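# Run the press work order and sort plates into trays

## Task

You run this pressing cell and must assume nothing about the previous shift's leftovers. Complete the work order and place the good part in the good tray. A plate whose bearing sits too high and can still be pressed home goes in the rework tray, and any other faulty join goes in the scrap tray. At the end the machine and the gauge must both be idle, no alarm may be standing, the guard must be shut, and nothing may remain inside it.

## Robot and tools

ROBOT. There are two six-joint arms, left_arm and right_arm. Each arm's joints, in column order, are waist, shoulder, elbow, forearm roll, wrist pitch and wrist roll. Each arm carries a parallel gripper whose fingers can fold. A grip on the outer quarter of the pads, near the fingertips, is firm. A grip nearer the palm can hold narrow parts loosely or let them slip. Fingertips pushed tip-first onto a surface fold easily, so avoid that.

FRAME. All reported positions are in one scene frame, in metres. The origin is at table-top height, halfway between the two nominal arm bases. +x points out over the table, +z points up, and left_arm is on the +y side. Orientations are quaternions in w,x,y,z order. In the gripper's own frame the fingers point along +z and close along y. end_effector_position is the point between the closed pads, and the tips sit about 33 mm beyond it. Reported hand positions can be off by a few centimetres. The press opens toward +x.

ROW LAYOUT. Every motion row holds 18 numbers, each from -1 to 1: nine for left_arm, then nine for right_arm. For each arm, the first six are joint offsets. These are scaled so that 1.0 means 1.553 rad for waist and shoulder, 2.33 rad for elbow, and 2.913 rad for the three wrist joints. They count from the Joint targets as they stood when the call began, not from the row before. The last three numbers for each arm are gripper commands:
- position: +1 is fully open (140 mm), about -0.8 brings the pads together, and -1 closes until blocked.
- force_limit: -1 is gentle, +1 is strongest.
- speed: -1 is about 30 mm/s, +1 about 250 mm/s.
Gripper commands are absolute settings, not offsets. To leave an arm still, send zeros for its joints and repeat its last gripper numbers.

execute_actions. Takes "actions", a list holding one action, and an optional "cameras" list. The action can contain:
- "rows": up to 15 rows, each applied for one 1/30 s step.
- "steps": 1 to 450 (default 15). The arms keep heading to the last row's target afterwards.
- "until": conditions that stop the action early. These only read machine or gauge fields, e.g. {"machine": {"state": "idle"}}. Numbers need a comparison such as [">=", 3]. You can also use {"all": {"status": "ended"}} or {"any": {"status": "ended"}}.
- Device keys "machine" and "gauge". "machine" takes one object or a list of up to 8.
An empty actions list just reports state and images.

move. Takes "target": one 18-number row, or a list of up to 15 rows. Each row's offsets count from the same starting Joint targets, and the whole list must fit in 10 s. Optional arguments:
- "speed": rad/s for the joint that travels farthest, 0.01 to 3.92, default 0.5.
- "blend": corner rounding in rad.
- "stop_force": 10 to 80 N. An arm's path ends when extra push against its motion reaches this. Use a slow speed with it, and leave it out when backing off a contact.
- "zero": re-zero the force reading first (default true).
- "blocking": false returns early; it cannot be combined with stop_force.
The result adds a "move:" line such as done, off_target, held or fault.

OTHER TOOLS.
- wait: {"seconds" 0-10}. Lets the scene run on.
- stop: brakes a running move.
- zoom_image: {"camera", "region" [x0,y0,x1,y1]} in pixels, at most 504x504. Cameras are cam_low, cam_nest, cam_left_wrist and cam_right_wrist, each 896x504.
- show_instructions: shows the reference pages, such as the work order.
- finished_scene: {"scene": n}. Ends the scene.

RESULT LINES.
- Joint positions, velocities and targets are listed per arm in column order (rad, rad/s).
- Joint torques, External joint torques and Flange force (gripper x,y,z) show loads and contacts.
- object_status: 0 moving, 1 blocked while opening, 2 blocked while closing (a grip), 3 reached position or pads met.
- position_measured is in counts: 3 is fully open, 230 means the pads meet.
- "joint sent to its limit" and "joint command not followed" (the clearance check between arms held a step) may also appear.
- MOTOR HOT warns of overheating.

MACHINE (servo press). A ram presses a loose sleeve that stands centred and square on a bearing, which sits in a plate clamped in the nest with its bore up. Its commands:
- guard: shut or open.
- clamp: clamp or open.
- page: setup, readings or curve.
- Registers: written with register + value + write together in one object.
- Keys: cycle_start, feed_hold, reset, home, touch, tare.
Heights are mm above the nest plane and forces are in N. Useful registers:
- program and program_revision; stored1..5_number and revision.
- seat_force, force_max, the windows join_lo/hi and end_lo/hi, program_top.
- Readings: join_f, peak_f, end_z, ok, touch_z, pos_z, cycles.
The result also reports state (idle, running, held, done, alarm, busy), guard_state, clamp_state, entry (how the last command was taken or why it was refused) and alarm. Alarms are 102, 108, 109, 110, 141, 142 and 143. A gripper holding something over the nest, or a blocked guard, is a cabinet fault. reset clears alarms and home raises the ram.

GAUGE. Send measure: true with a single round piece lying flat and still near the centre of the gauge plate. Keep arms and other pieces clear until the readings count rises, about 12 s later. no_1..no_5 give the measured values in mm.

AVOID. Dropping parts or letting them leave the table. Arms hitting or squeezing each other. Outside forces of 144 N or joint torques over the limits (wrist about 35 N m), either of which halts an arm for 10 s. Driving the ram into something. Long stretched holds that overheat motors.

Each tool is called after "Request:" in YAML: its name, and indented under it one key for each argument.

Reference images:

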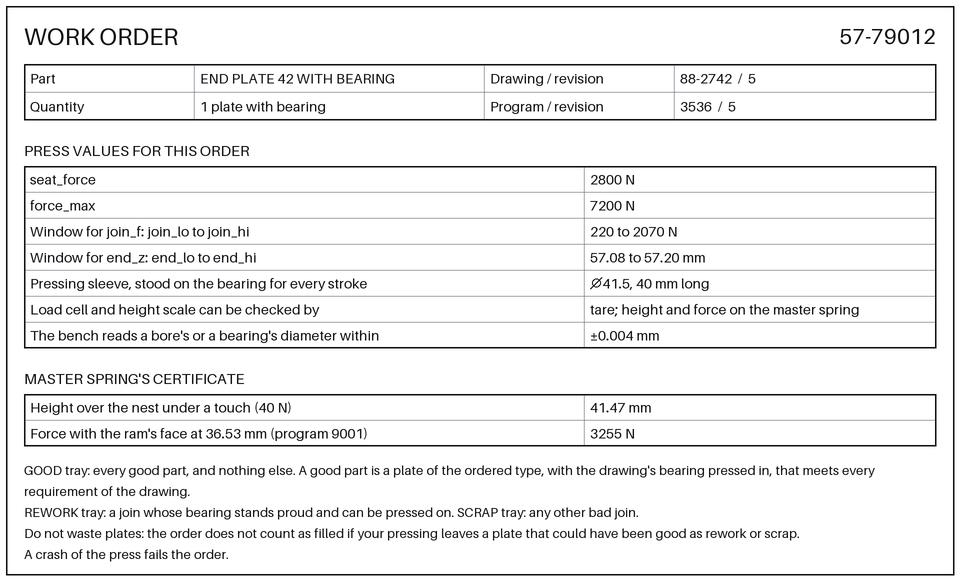

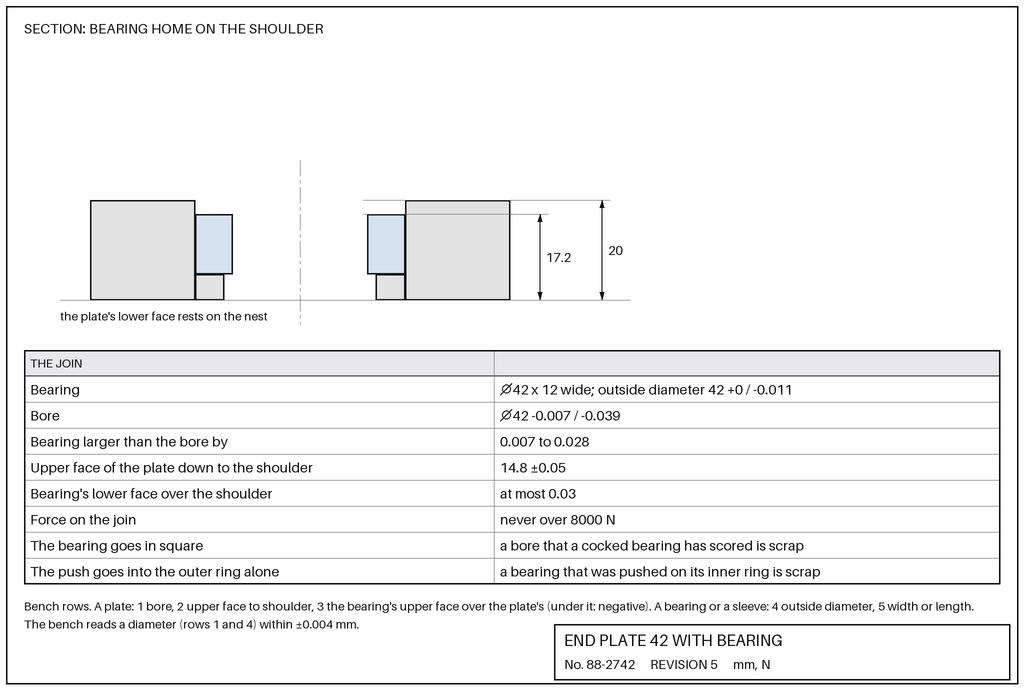

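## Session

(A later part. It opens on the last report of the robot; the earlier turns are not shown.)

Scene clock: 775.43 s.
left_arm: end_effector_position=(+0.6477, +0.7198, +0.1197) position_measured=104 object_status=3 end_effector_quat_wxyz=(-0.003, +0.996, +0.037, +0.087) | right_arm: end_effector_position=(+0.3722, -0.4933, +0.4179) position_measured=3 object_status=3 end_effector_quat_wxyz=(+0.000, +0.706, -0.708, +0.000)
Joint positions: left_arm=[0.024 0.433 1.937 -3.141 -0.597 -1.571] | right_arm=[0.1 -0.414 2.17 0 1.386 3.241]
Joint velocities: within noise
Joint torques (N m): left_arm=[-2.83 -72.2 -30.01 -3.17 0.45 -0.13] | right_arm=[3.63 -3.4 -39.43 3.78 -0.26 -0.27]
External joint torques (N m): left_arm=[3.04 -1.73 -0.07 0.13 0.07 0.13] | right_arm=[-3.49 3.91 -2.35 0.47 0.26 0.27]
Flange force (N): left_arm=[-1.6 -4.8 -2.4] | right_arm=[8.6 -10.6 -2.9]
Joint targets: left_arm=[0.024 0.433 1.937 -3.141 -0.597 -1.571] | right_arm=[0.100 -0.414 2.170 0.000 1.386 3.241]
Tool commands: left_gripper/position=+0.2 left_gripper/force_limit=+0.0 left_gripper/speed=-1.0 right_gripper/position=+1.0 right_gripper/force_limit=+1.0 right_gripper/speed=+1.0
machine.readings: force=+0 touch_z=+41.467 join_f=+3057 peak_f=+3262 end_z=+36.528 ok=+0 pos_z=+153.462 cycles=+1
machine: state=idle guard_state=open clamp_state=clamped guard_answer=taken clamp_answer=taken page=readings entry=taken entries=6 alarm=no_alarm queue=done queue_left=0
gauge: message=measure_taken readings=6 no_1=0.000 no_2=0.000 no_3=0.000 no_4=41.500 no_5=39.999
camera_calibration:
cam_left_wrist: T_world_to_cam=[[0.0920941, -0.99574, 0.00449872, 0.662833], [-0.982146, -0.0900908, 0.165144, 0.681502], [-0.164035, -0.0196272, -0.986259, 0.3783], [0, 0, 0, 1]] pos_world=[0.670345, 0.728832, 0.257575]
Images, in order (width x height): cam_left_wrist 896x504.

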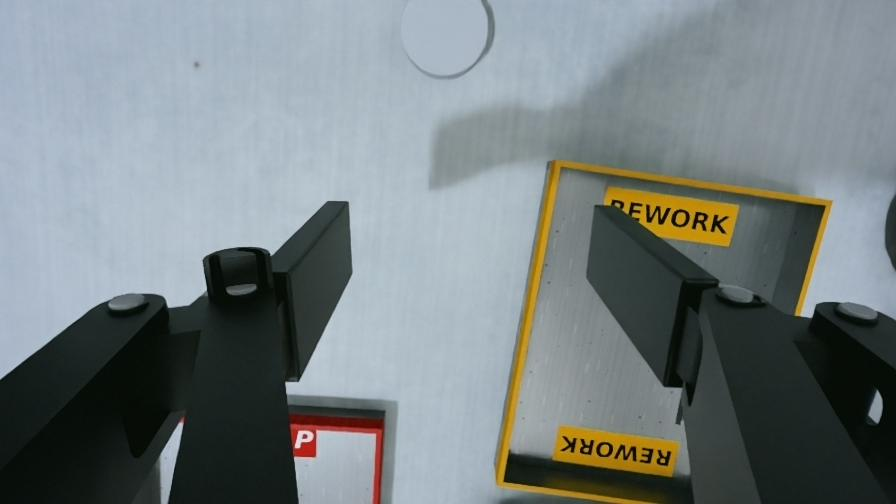

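Request:
move:
  target:
    - [-0.2086,-0.1178,0.1236,0,0.2049,0,0.3,-1,-1,0,0,0,0,0,0,1,1,1]
    - [-0.3869,0.0061,0.247,0,0.5004,0,0.3,-1,-1,0,0,0,0,0,0,1,1,1]
  speed: 0.5
  blend: [0.1,0]
  cameras: ["cam_left_wrist"]

Scene clock: 789.80 s.
left_arm: end_effector_position=(+0.5300, +0.3325, +0.1299) position_measured=91 object_status=3 end_effector_quat_wxyz=(+0.130, +0.836, -0.226, +0.482) | right_arm: end_effector_position=(+0.3722, -0.4933, +0.4179) position_measured=3 object_status=3 end_effector_quat_wxyz=(+0.000, +0.706, -0.708, +0.000)
Joint positions: left_arm=[-0.577 0.443 2.513 -3.141 0.861 -1.571] | right_arm=[0.1 -0.414 2.17 0 1.386 3.241]
Joint velocities: within noise
Joint torques (N m): left_arm=[-2.71 -53.76 -10.58 -0.89 2.48 -0.06] | right_arm=[3.33 -3.42 -39.39 3.75 -0.27 -0.33]
External joint torques (N m): left_arm=[2.91 -1.6 0.33 0.08 -0.05 0.06] | right_arm=[-3.35 3.92 -2.4 0.5 0.26 0.33]
Flange force (N): left_arm=[3.2 -8.0 -3.4] | right_arm=[7.9 -10.6 -3.0]
Joint targets: left_arm=[-0.577 0.443 2.513 -3.141 0.861 -1.571] | right_arm=[0.100 -0.414 2.170 0.000 1.386 3.241]
machine.readings: force=+0 touch_z=+41.467 join_f=+3057 peak_f=+3262 end_z=+36.528 ok=+0 pos_z=+153.462 cycles=+1
machine: state=idle guard_state=open clamp_state=clamped guard_answer=taken clamp_answer=taken page=readings entry=taken entries=6 alarm=no_alarm queue=done queue_left=0
gauge: message=measure_taken readings=6 no_1=0.000 no_2=0.000 no_3=0.000 no_4=41.500 no_5=39.999
move: done
camera_calibration:
cam_left_wrist: T_world_to_cam=[[-0.495871, -0.868232, 0.0168651, 0.555533], [-0.665829, 0.367662, -0.649227, 0.315263], [0.557479, -0.333162, -0.760408, 0.0538704], [0, 0, 0, 1]] pos_world=[0.455352, 0.384369, 0.236272]
Images, in order (width x height): cam_left_wrist 896x504.

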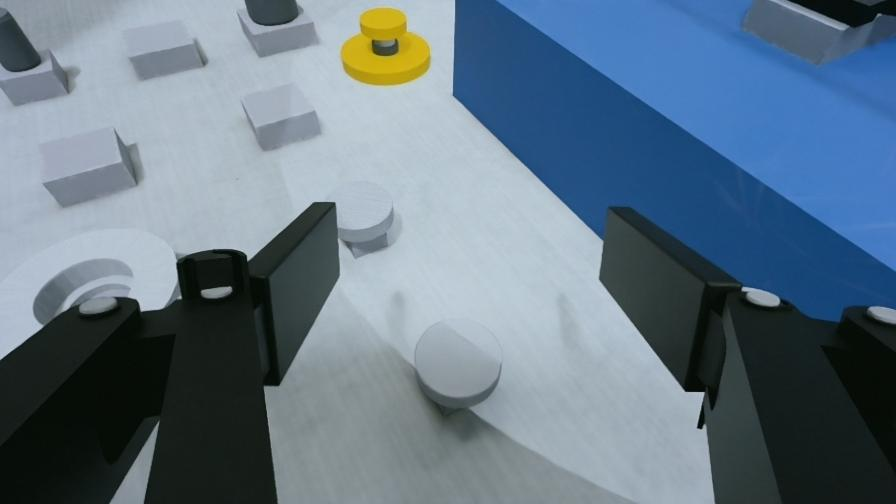

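Request:
move:
  target: [0,0.1386,-0.0048,0,0.07,0,0,-1,-1,0,0,0,0,0,0,1,1,1]
  speed: 0.12
  cameras: ["cam_left_wrist","cam_low"]

Request:
zoom_image:
  camera: "cam_low"
  region: [660, 220, 820, 310]

Scene clock: 794.50 s.
left_arm: end_effector_position=(+0.5300, +0.3324, +0.0506) position_measured=129 object_status=3 end_effector_quat_wxyz=(+0.130, +0.836, -0.226, +0.482) | right_arm: end_effector_position=(+0.3722, -0.4933, +0.4179) position_measured=3 object_status=3 end_effector_quat_wxyz=(+0.000, +0.706, -0.708, +0.000)
Joint positions: left_arm=[-0.577 0.658 2.502 -3.141 1.064 -1.571] | right_arm=[0.1 -0.414 2.17 0 1.386 3.241]
Joint velocities: within noise
Joint torques (N m): left_arm=[-2.36 -64.46 -1.9 0.01 2.51 -0.12] | right_arm=[3.34 -3.37 -39.34 3.7 -0.32 -0.28]
External joint torques (N m): left_arm=[2.43 -1.54 0.25 0.08 -0.06 0.12] | right_arm=[-3.27 3.64 -2.54 0.56 0.32 0.28]
Flange force (N): left_arm=[3.7 -6.8 -2.4] | right_arm=[7.9 -10.2 -3.4]
Joint targets: left_arm=[-0.577 0.658 2.502 -3.141 1.064 -1.571] | right_arm=[0.100 -0.414 2.170 0.000 1.386 3.241]
machine.readings: force=+0 touch_z=+41.467 join_f=+3057 peak_f=+3262 end_z=+36.528 ok=+0 pos_z=+153.462 cycles=+1
machine: state=idle guard_state=open clamp_state=clamped guard_answer=taken clamp_answer=taken page=readings entry=taken entries=6 alarm=no_alarm queue=done queue_left=0
gauge: message=measure_taken readings=6 no_1=0.000 no_2=0.000 no_3=0.000 no_4=41.500 no_5=39.999
move: done
camera_calibration:
cam_left_wrist: T_world_to_cam=[[-0.495809, -0.868266, 0.0169398, 0.556843], [-0.666011, 0.367652, -0.649047, 0.263837], [0.557318, -0.333085, -0.76056, -0.00636099], [0, 0, 0, 1]] pos_world=[0.455351, 0.384369, 0.156972]
Images, in order (width x height): cam_low 896x504, cam_left_wrist 896x504.

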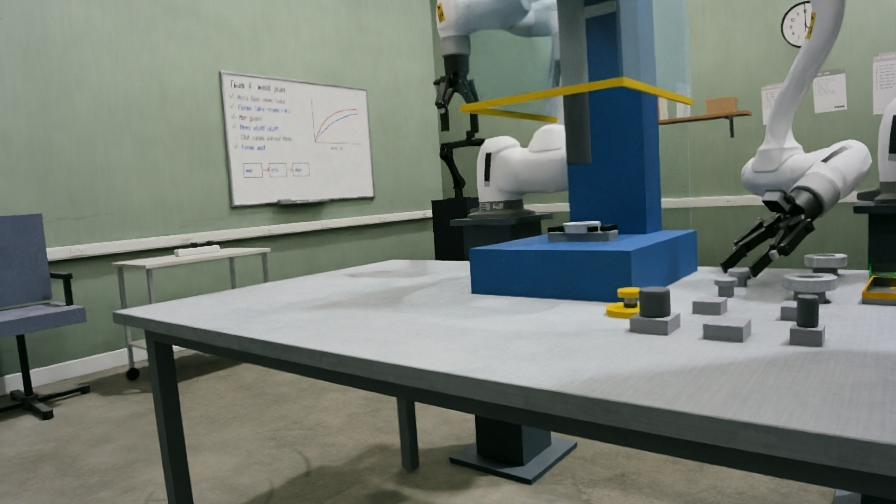

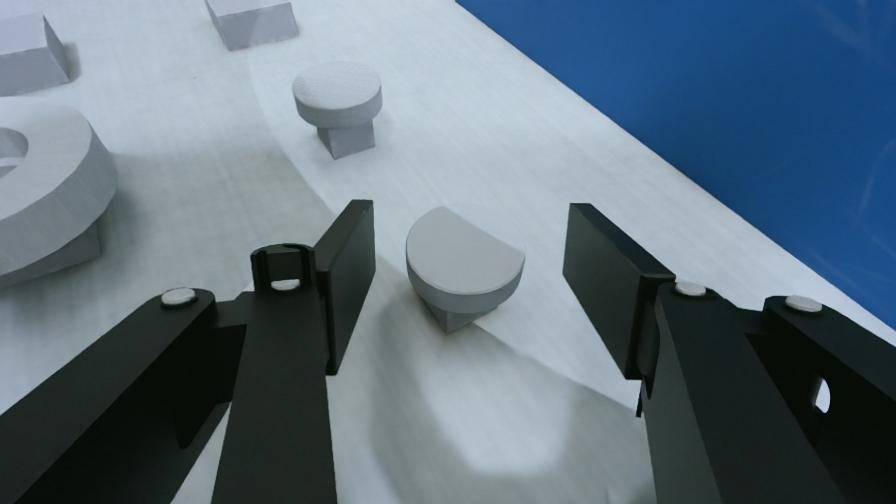

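Scaled by 3.150.

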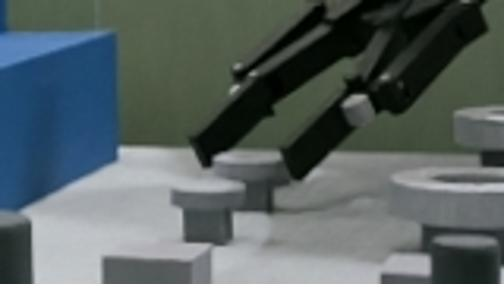

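Request:
execute_actions:
  actions:
    - {"rows":[[0,0,0,0,0,0,-1,-1,-1,0,0,0,0,0,0,1,1,1]],"steps":90}
  cameras: ["cam_left_wrist","cam_low"]

Request:
zoom_image:
  camera: "cam_left_wrist"
  region: [340, 160, 600, 360]

Request:
zoom_image:
  camera: "cam_low"
  region: [700, 240, 780, 310]

Scene clock: 800.17 s.
left_arm: end_effector_position=(+0.5299, +0.3324, +0.0506) position_measured=168 object_status=2 end_effector_quat_wxyz=(+0.130, +0.836, -0.226, +0.482) | right_arm: end_effector_position=(+0.3722, -0.4933, +0.4179) position_measured=3 object_status=3 end_effector_quat_wxyz=(+0.000, +0.706, -0.708, +0.000)
Joint positions: left_arm=[-0.577 0.658 2.502 -3.141 1.064 -1.571] | right_arm=[0.1 -0.414 2.17 0 1.386 3.241]
Joint velocities: within noise
Joint torques (N m): left_arm=[-1.87 -62.58 -1.27 -0.12 1.98 -0.24] | right_arm=[3.37 -3.5 -39.39 3.8 -0.25 -0.33]
External joint torques (N m): left_arm=[2.09 -3.14 -0.32 0.2 0.46 0.24] | right_arm=[-3.42 4.08 -2.41 0.44 0.24 0.33]
Flange force (N): left_arm=[6.3 -6.2 -3.8] | right_arm=[8.1 -11.0 -2.9]
Joint targets: left_arm=[-0.577 0.658 2.502 -3.141 1.064 -1.571] | right_arm=[0.100 -0.414 2.170 0.000 1.386 3.241]
machine.readings: force=+0 touch_z=+41.467 join_f=+3057 peak_f=+3262 end_z=+36.528 ok=+0 pos_z=+153.462 cycles=+1
machine: state=idle guard_state=open clamp_state=clamped guard_answer=taken clamp_answer=taken page=readings entry=taken entries=6 alarm=no_alarm queue=done queue_left=0
gauge: message=measure_taken readings=6 no_1=0.000 no_2=0.000 no_3=0.000 no_4=41.500 no_5=39.999
camera_calibration:
cam_left_wrist: T_world_to_cam=[[-0.495808, -0.868267, 0.0169385, 0.556843], [-0.666047, 0.367673, -0.648997, 0.263838], [0.557275, -0.33306, -0.760602, -0.0063445], [0, 0, 0, 1]] pos_world=[0.455351, 0.384369, 0.156972]
Images, in order (width x height): cam_low 896x504, cam_left_wrist 896x504.

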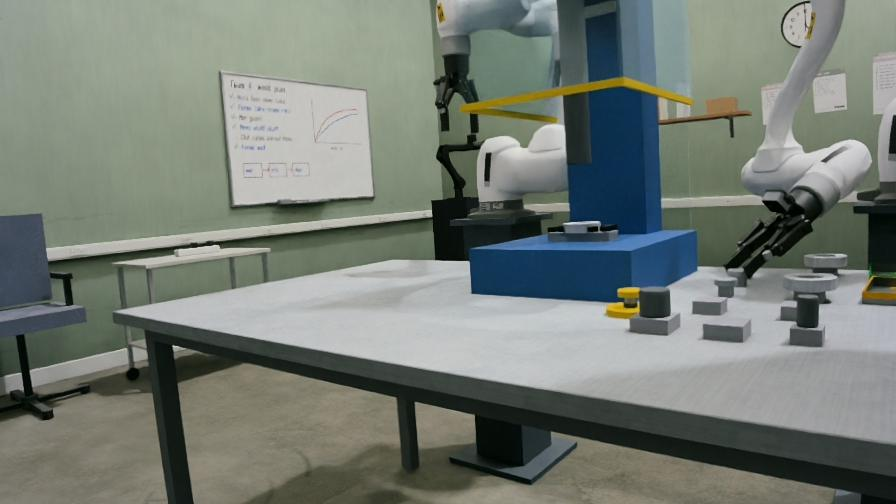

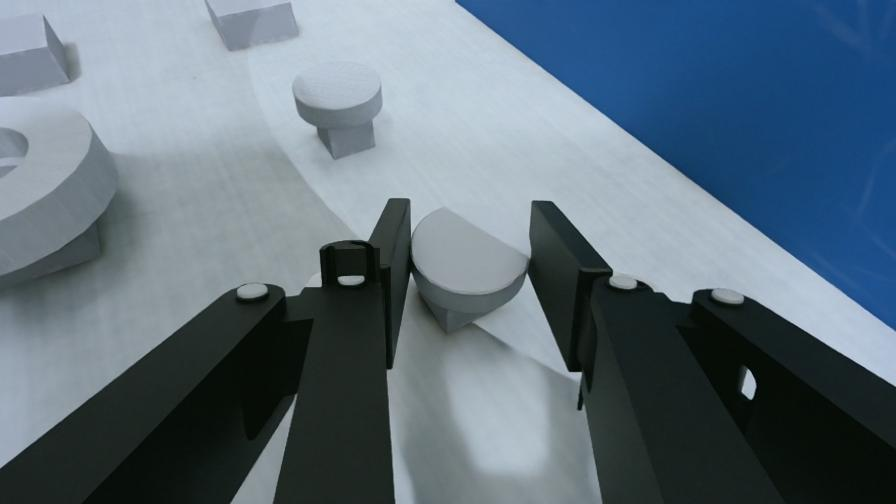

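Scaled by 1.938.

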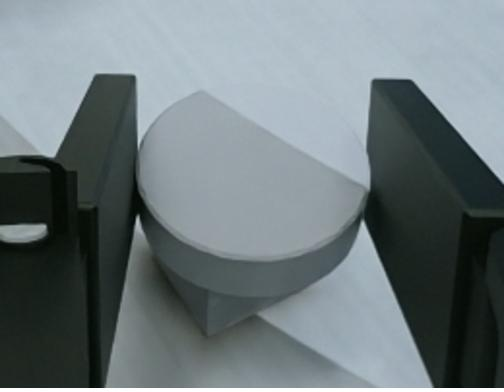

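Scaled by 6.300.

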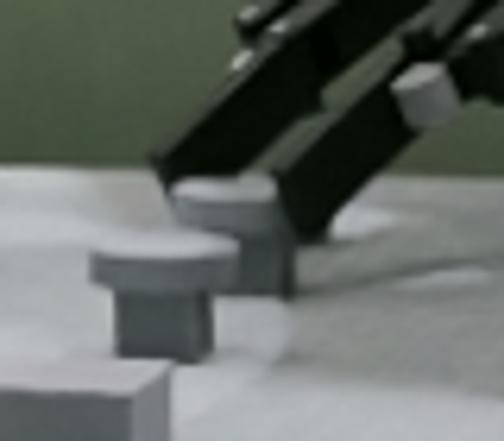

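Request:
execute_actions:
  actions:
    - {"rows":[[0,0,0,0,0,0,-0.2,-1,-1,0,0,0,0,0,0,1,1,1]],"steps":45}
  cameras: []

Request:
move:
  target: [0,-0.0042,0.0002,0,-0.0022,0,-0.2,-1,-1,0,0,0,0,0,0,1,1,1]
  speed: 0.05
  cameras: []

Request:
execute_actions:
  actions:
    - {"rows":[[0,0,0,0,0,0,-1,-1,-1,0,0,0,0,0,0,1,1,1]],"steps":70}
  cameras: ["cam_left_wrist","cam_low"]

Request:
zoom_image:
  camera: "cam_low"
  region: [700, 240, 780, 310]

Scene clock: 806.93 s.
left_arm: end_effector_position=(+0.5299, +0.3324, +0.0506) position_measured=154 object_status=3 end_effector_quat_wxyz=(+0.130, +0.836, -0.226, +0.482) | right_arm: end_effector_position=(+0.3722, -0.4933, +0.4179) position_measured=3 object_status=3 end_effector_quat_wxyz=(+0.000, +0.706, -0.708, +0.000)
Joint positions: left_arm=[-0.577 0.658 2.502 -3.141 1.064 -1.571] | right_arm=[0.1 -0.414 2.17 0 1.386 3.241]
Joint velocities: within noise
Joint torques (N m): left_arm=[-1.74 -64.02 -1.63 -0.03 2.49 -0.16] | right_arm=[3.34 -3.56 -39.14 3.76 -0.29 -0.35]
External joint torques (N m): left_arm=[1.83 -1.8 0.05 0.12 -0.05 0.16] | right_arm=[-3.41 3.73 -2.71 0.49 0.29 0.35]
Flange force (N): left_arm=[4.4 -5.3 -2.4] | right_arm=[8.0 -10.6 -3.7]
Joint targets: left_arm=[-0.577 0.658 2.502 -3.141 1.064 -1.571] | right_arm=[0.100 -0.414 2.170 0.000 1.386 3.241]
machine.readings: force=+0 touch_z=+41.467 join_f=+3057 peak_f=+3262 end_z=+36.528 ok=+0 pos_z=+153.462 cycles=+1
machine: state=idle guard_state=open clamp_state=clamped guard_answer=taken clamp_answer=taken page=readings entry=taken entries=6 alarm=no_alarm queue=done queue_left=0
gauge: message=measure_taken readings=6 no_1=0.000 no_2=0.000 no_3=0.000 no_4=41.500 no_5=39.999
No camera images: "cameras" was empty.

Scene clock: 807.63 s.
left_arm: end_effector_position=(+0.5300, +0.3324, +0.0529) position_measured=154 object_status=3 end_effector_quat_wxyz=(+0.130, +0.836, -0.226, +0.482) | right_arm: end_effector_position=(+0.3722, -0.4933, +0.4179) position_measured=3 object_status=3 end_effector_quat_wxyz=(+0.000, +0.706, -0.708, +0.000)
Joint positions: left_arm=[-0.577 0.651 2.502 -3.141 1.058 -1.571] | right_arm=[0.1 -0.414 2.17 0 1.386 3.241]
Joint velocities: within noise
Joint torques (N m): left_arm=[-2.25 -63.74 -1.75 -0.09 2.49 -0.06] | right_arm=[3.15 -3.79 -39.4 3.76 -0.28 -0.32]
External joint torques (N m): left_arm=[2.33 -1.74 -0.07 0.16 -0.05 0.06] | right_arm=[-3.09 4.48 -2.14 0.47 0.29 0.32]
Flange force (N): left_arm=[4.3 -6.8 -2.2] | right_arm=[6.9 -11.3 -2.5]
Joint targets: left_arm=[-0.577 0.651 2.502 -3.141 1.058 -1.571] | right_arm=[0.100 -0.414 2.170 0.000 1.386 3.241]
machine.readings: force=+0 touch_z=+41.467 join_f=+3057 peak_f=+3262 end_z=+36.528 ok=+0 pos_z=+153.462 cycles=+1
machine: state=idle guard_state=open clamp_state=clamped guard_answer=taken clamp_answer=taken page=readings entry=taken entries=6 alarm=no_alarm queue=done queue_left=0
gauge: message=measure_taken readings=6 no_1=0.000 no_2=0.000 no_3=0.000 no_4=41.500 no_5=39.999
move: done
No camera images: "cameras" was empty.

Scene clock: 810.17 s.
left_arm: end_effector_position=(+0.5300, +0.3324, +0.0529) position_measured=168 object_status=2 end_effector_quat_wxyz=(+0.130, +0.836, -0.226, +0.482) | right_arm: end_effector_position=(+0.3722, -0.4933, +0.4179) position_measured=3 object_status=3 end_effector_quat_wxyz=(+0.000, +0.706, -0.708, +0.000)
Joint positions: left_arm=[-0.577 0.651 2.502 -3.141 1.058 -1.571] | right_arm=[0.1 -0.414 2.17 0 1.386 3.241]
Joint velocities: within noise
Joint torques (N m): left_arm=[-1.98 -63 -1.82 -0.06 1.98 -0.12] | right_arm=[3.4 -3.4 -39.31 3.79 -0.26 -0.34]
External joint torques (N m): left_arm=[2.1 -2.84 -0.11 0.12 0.48 0.12] | right_arm=[-3.42 3.9 -2.34 0.44 0.27 0.34]
Flange force (N): left_arm=[5.3 -6.0 -3.8] | right_arm=[8.1 -10.6 -2.9]
Joint targets: left_arm=[-0.577 0.651 2.502 -3.141 1.058 -1.571] | right_arm=[0.100 -0.414 2.170 0.000 1.386 3.241]
machine.readings: force=+0 touch_z=+41.467 join_f=+3057 peak_f=+3262 end_z=+36.528 ok=+0 pos_z=+153.462 cycles=+1
machine: state=idle guard_state=open clamp_state=clamped guard_answer=taken clamp_answer=taken page=readings entry=taken entries=6 alarm=no_alarm queue=done queue_left=0
gauge: message=measure_taken readings=6 no_1=0.000 no_2=0.000 no_3=0.000 no_4=41.500 no_5=39.999
camera_calibration:
cam_left_wrist: T_world_to_cam=[[-0.495887, -0.868222, 0.0169379, 0.556784], [-0.666217, 0.367855, -0.64872, 0.265461], [0.557002, -0.332976, -0.760839, -0.0044766], [0, 0, 0, 1]] pos_world=[0.455449, 0.38427, 0.159373]
Images, in order (width x height): cam_low 896x504, cam_left_wrist 896x504.

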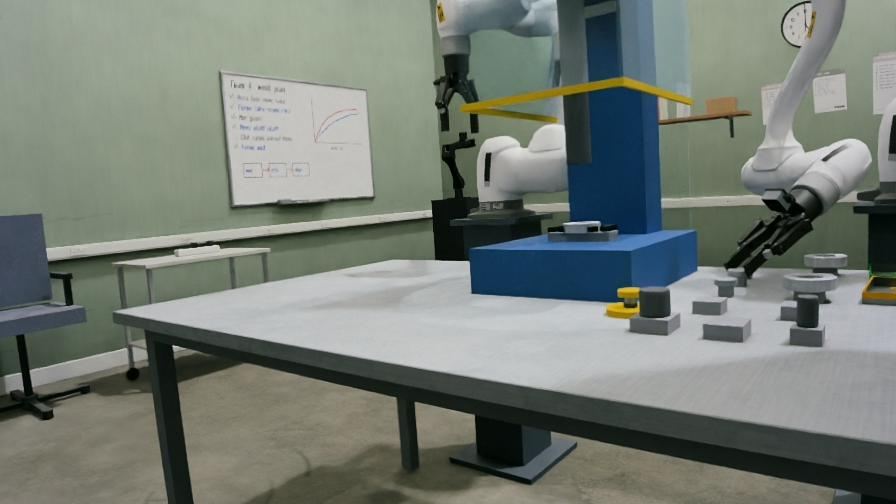

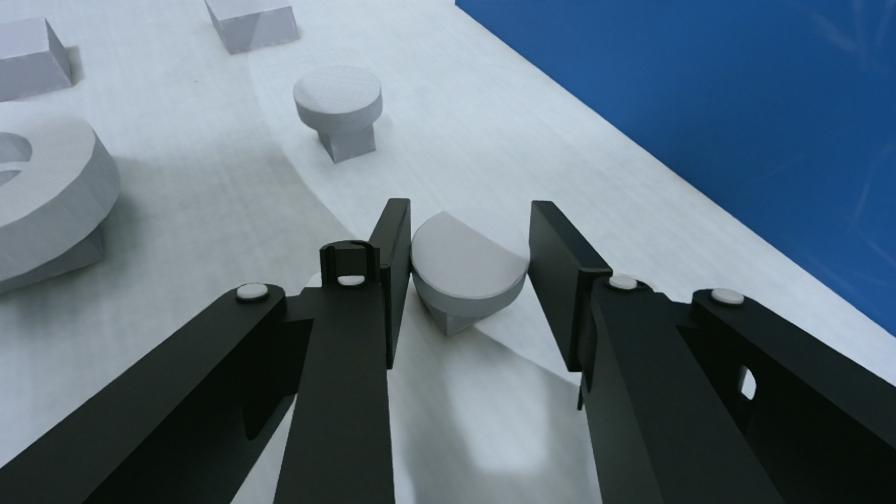

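Scaled by 6.300.

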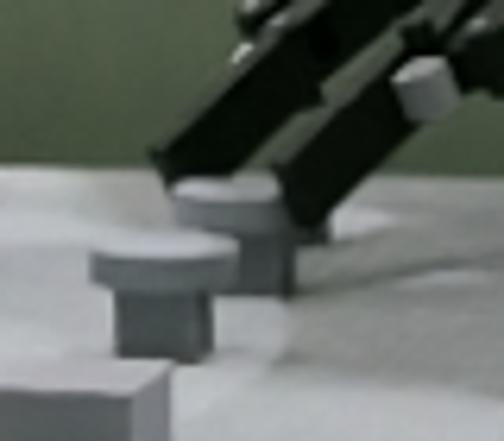

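Request:
move:
  target:
    - [0,-0.2192,0.0007,0,-0.1161,0,-1,-1,-1,0,0,0,0,0,0,1,1,1]
    - [0.1325,-0.0607,-0.2555,0.5821,-0.0275,-0.2752,-1,-1,-1,0,0,0,0,0,0,1,1,1]
  speed: [0.12,0.5]
  cameras: ["cam_low","cam_left_wrist"]

Scene clock: 821.50 s.
left_arm: end_effector_position=(+0.5982, +0.1637, +0.2098) position_measured=168 object_status=2 end_effector_quat_wxyz=(+0.354, +0.611, -0.614, +0.353) | right_arm: end_effector_position=(+0.3722, -0.4933, +0.4179) position_measured=3 object_status=3 end_effector_quat_wxyz=(+0.000, +0.706, -0.708, +0.000)
Joint positions: left_arm=[-0.372 0.557 1.907 -1.446 0.978 -2.372] | right_arm=[0.1 -0.414 2.17 0 1.386 3.241]
Joint velocities: within noise
Joint torques (N m): left_arm=[-1.88 -78.1 -24.33 -1.25 1.78 -0.15] | right_arm=[3.4 -3.21 -39.23 3.76 -0.29 -0.32]
External joint torques (N m): left_arm=[2.04 -1.1 0.44 0.14 -0.08 0.15] | right_arm=[-3.45 4.03 -2.56 0.49 0.28 0.32]
Flange force (N): left_arm=[-0.7 1.1 -3.6] | right_arm=[8.2 -11.0 -3.3]
Joint targets: left_arm=[-0.372 0.557 1.907 -1.446 0.978 -2.372] | right_arm=[0.100 -0.414 2.170 0.000 1.386 3.241]
machine.readings: force=+0 touch_z=+41.467 join_f=+3057 peak_f=+3262 end_z=+36.528 ok=+0 pos_z=+153.462 cycles=+1
machine: state=idle guard_state=open clamp_state=clamped guard_answer=taken clamp_answer=taken page=readings entry=taken entries=6 alarm=no_alarm queue=done queue_left=0
gauge: message=measure_taken readings=6 no_1=0.000 no_2=0.000 no_3=0.000 no_4=41.500 no_5=39.999
move: done
camera_calibration:
cam_left_wrist: T_world_to_cam=[[-0.999843, -0.00408381, 0.0172447, 0.60137], [-0.0143093, 0.760105, -0.649643, 0.0207413], [-0.0104548, -0.649788, -0.760044, 0.411907], [0, 0, 0, 1]] pos_world=[0.605878, 0.254343, 0.316171]
Images, in order (width x height): cam_low 896x504, cam_left_wrist 896x504.

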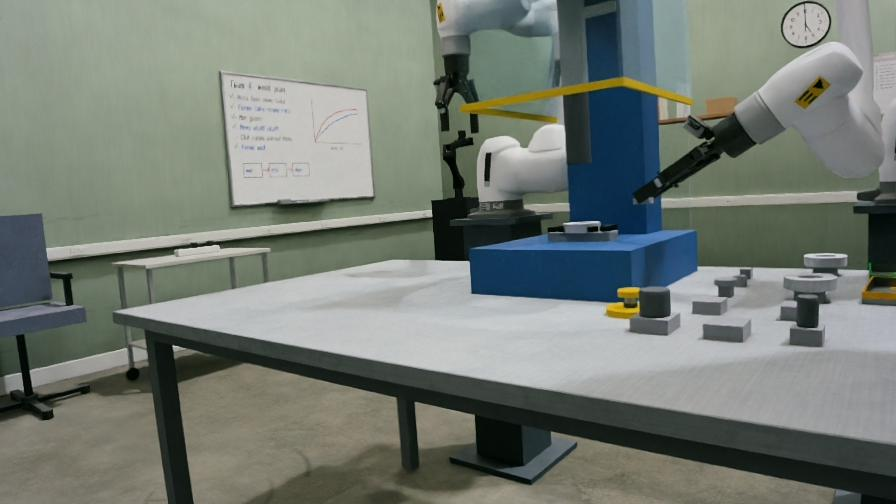

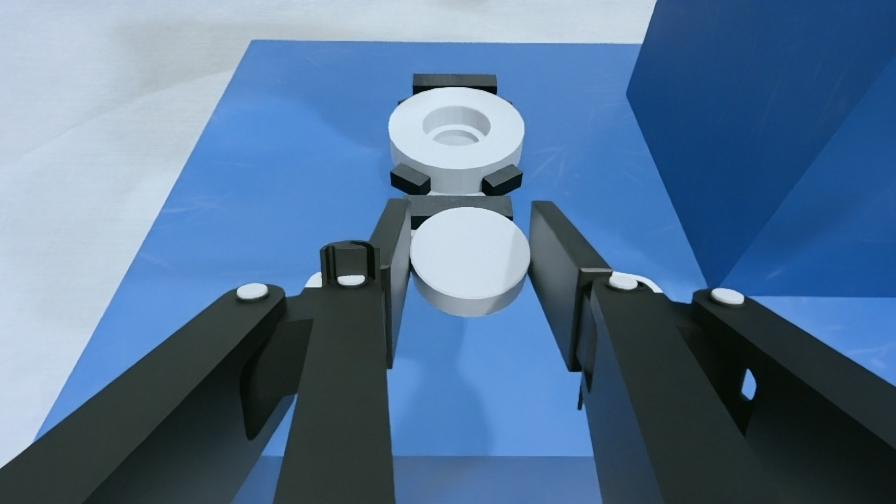

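Request:
zoom_image:
  camera: "cam_left_wrist"
  region: [370, 60, 550, 220]

Scaled by 2.800.

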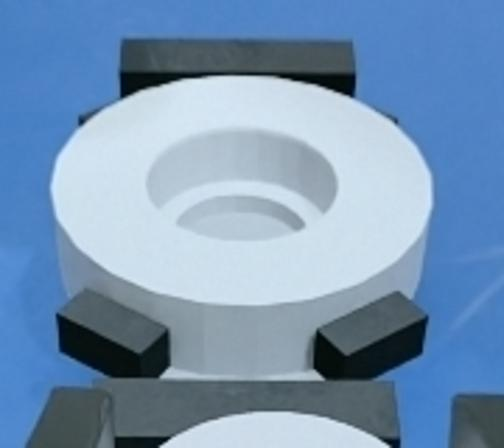

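Request:
move:
  target: [-0.1218,0.0498,-0.0479,-0.0392,-0.0409,-0.0181,-1,-1,-1,0,0,0,0,0,0,1,1,1]
  speed: 0.15
  cameras: ["cam_low","cam_nest","cam_left_wrist"]

Request:
zoom_image:
  camera: "cam_left_wrist"
  region: [370, 160, 570, 440]

Scene clock: 832.53 s.
left_arm: end_effector_position=(+0.6002, +0.0172, +0.1952) position_measured=168 object_status=2 end_effector_quat_wxyz=(+0.354, +0.611, -0.613, +0.353) | right_arm: end_effector_position=(+0.3722, -0.4933, +0.4179) position_measured=3 object_status=3 end_effector_quat_wxyz=(+0.000, +0.706, -0.708, +0.000)
Joint positions: left_arm=[-0.561 0.635 1.795 -1.56 0.859 -2.425] | right_arm=[0.1 -0.414 2.17 0 1.386 3.241]
Joint velocities: within noise
Joint torques (N m): left_arm=[-1.72 -86.78 -26.01 -1.6 1.74 -0.15] | right_arm=[3.27 -3.64 -39.45 3.76 -0.26 -0.28]
External joint torques (N m): left_arm=[2.04 -1.31 0.39 0.24 -0.13 0.15] | right_arm=[-3.2 3.67 -2.33 0.49 0.27 0.27]
Flange force (N): left_arm=[-0.4 0.6 -3.9] | right_arm=[7.7 -10.1 -3.0]
Joint targets: left_arm=[-0.561 0.635 1.795 -1.560 0.859 -2.425] | right_arm=[0.100 -0.414 2.170 0.000 1.386 3.241]
machine.readings: force=+0 touch_z=+41.467 join_f=+3057 peak_f=+3262 end_z=+36.528 ok=+0 pos_z=+153.462 cycles=+1
machine: state=idle guard_state=open clamp_state=clamped guard_answer=taken clamp_answer=taken page=readings entry=taken entries=6 alarm=no_alarm queue=done queue_left=0
gauge: message=measure_taken readings=6 no_1=0.000 no_2=0.000 no_3=0.000 no_4=41.500 no_5=39.999
move: done
camera_calibration:
cam_left_wrist: T_world_to_cam=[[-0.999846, -0.00497171, 0.016821, 0.603149], [-0.0147097, 0.760045, -0.649704, 0.122908], [-0.0095546, -0.649851, -0.760001, 0.305082], [0, 0, 0, 1]] pos_world=[0.607779, 0.107841, 0.301571]
Images, in order (width x height): cam_low 896x504, cam_nest 896x504, cam_left_wrist 896x504.

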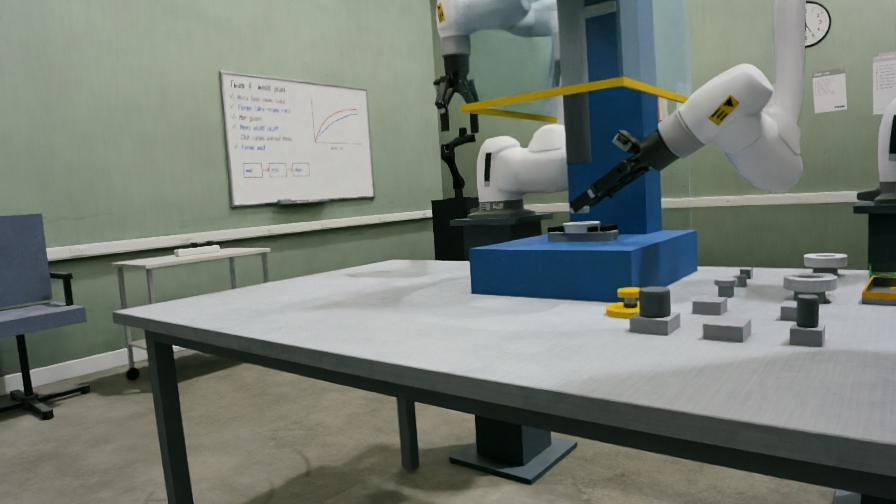

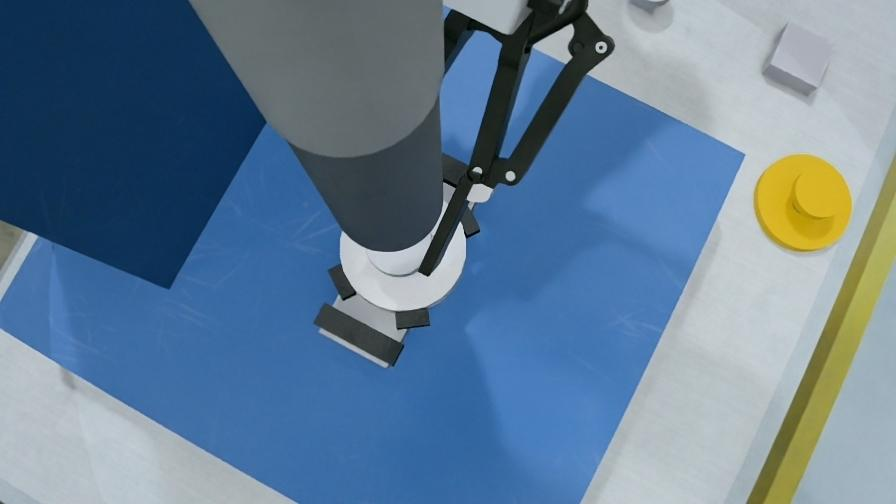

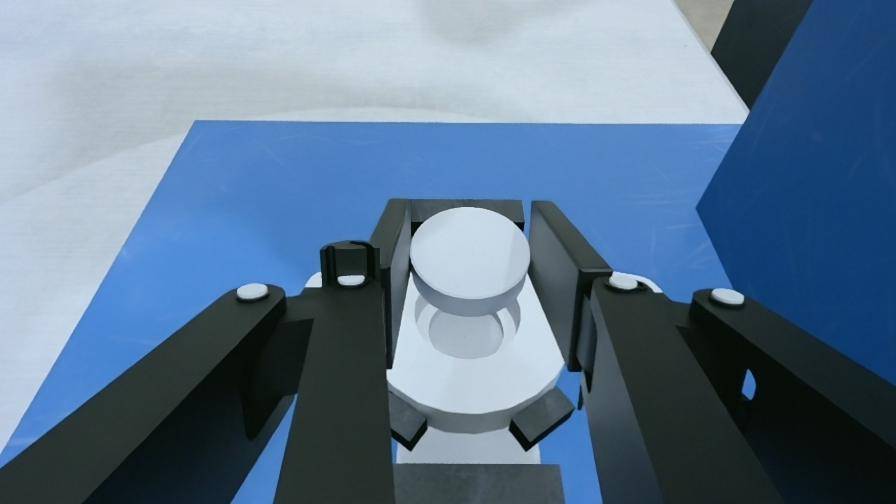

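Scaled by 1.800.

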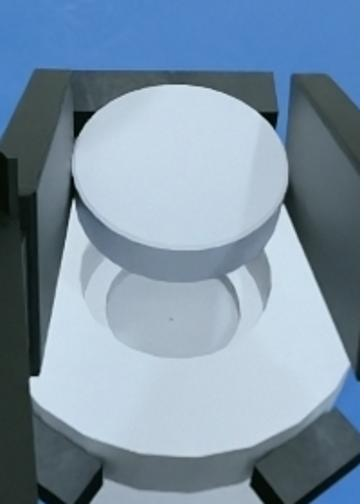

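Request:
move:
  target: [0.0016,0.0127,0.0031,-0.0073,0.0006,0.0122,-1,-1,-1,0,0,0,0,0,0,1,1,1]
  speed: 0.05
  cameras: ["cam_low","cam_nest","cam_left_wrist"]

Request:
zoom_image:
  camera: "cam_left_wrist"
  region: [370, 180, 570, 460]

Request:
zoom_image:
  camera: "cam_low"
  region: [540, 180, 640, 250]

Request:
zoom_image:
  camera: "cam_nest"
  region: [310, 200, 490, 330]

Scene clock: 846.17 s.
left_arm: end_effector_position=(+0.5994, +0.0197, +0.1782) position_measured=168 object_status=2 end_effector_quat_wxyz=(+0.354, +0.611, -0.613, +0.353) | right_arm: end_effector_position=(+0.3722, -0.4933, +0.4179) position_measured=3 object_status=3 end_effector_quat_wxyz=(+0.000, +0.706, -0.708, +0.000)
Joint positions: left_arm=[-0.558 0.654 1.803 -1.581 0.861 -2.389] | right_arm=[0.1 -0.414 2.17 0 1.386 3.241]
Joint velocities: within noise
Joint torques (N m): left_arm=[-2.31 -87.48 -24.86 -1.66 1.82 -0.08] | right_arm=[3.06 -3.63 -39.35 3.7 -0.26 -0.3]
External joint torques (N m): left_arm=[2.56 -1.08 0.26 0.29 -0.15 0.08] | right_arm=[-3.15 4.15 -2.42 0.54 0.26 0.3]
Flange force (N): left_arm=[-0.6 -0.4 -4.2] | right_arm=[7.2 -11.1 -3.0]
Joint targets: left_arm=[-0.558 0.654 1.803 -1.581 0.861 -2.389] | right_arm=[0.100 -0.414 2.170 0.000 1.386 3.241]
machine.readings: force=+0 touch_z=+41.467 join_f=+3057 peak_f=+3262 end_z=+36.528 ok=+0 pos_z=+153.462 cycles=+1
machine: state=idle guard_state=open clamp_state=clamped guard_answer=taken clamp_answer=taken page=readings entry=taken entries=6 alarm=no_alarm queue=done queue_left=0
gauge: message=measure_taken readings=6 no_1=0.000 no_2=0.000 no_3=0.000 no_4=41.500 no_5=39.999
move: done
camera_calibration:
cam_left_wrist: T_world_to_cam=[[-0.999844, -0.0048405, 0.0169741, 0.602689], [-0.0147101, 0.760005, -0.649751, 0.109906], [-0.00975531, -0.6499, -0.759957, 0.293818], [0, 0, 0, 1]] pos_world=[0.607079, 0.110341, 0.284471]
Images, in order (width x height): cam_low 896x504, cam_nest 896x504, cam_left_wrist 896x504.

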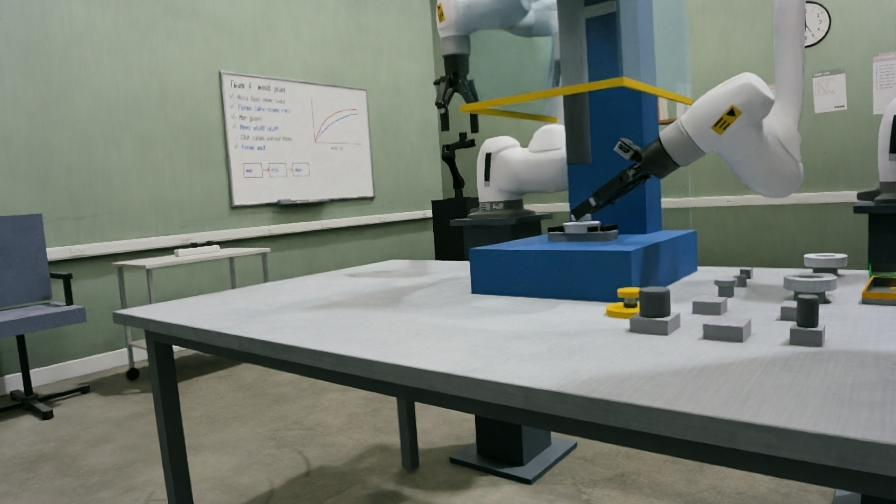

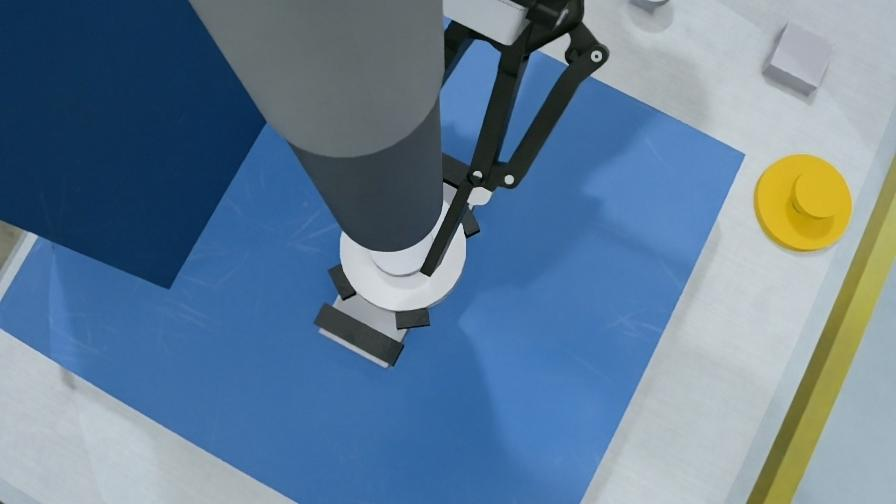

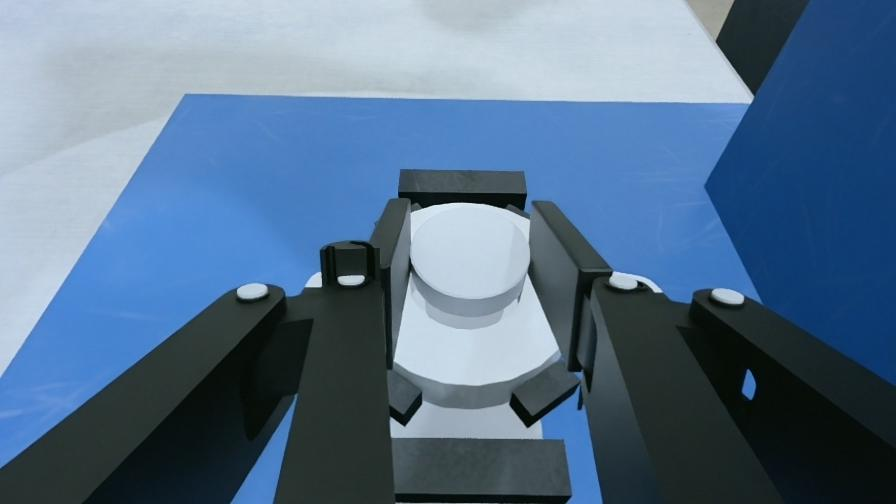

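Scaled by 1.800.

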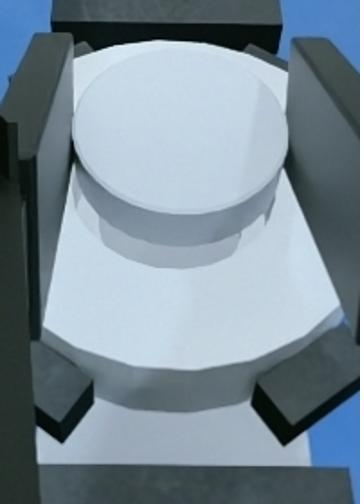

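Scaled by 5.040.

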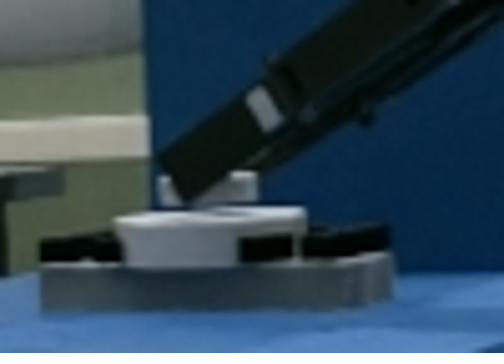

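Scaled by 2.800.

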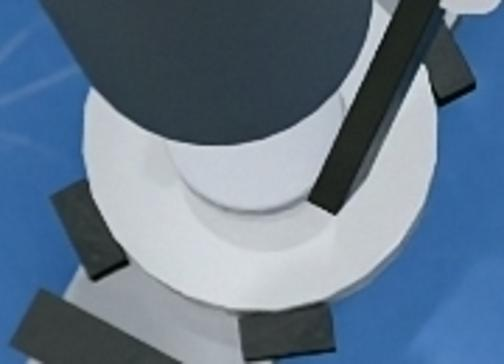

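Request:
zoom_image:
  camera: "cam_left_wrist"
  region: [400, 190, 540, 340]

Request:
zoom_image:
  camera: "cam_low"
  region: [555, 205, 615, 240]

Scaled by 3.360.

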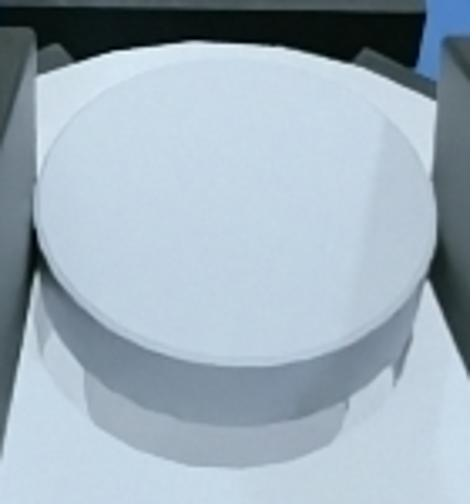

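Scaled by 8.400.

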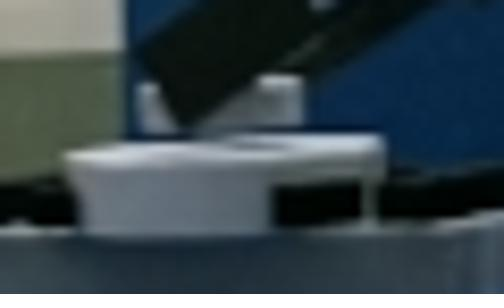

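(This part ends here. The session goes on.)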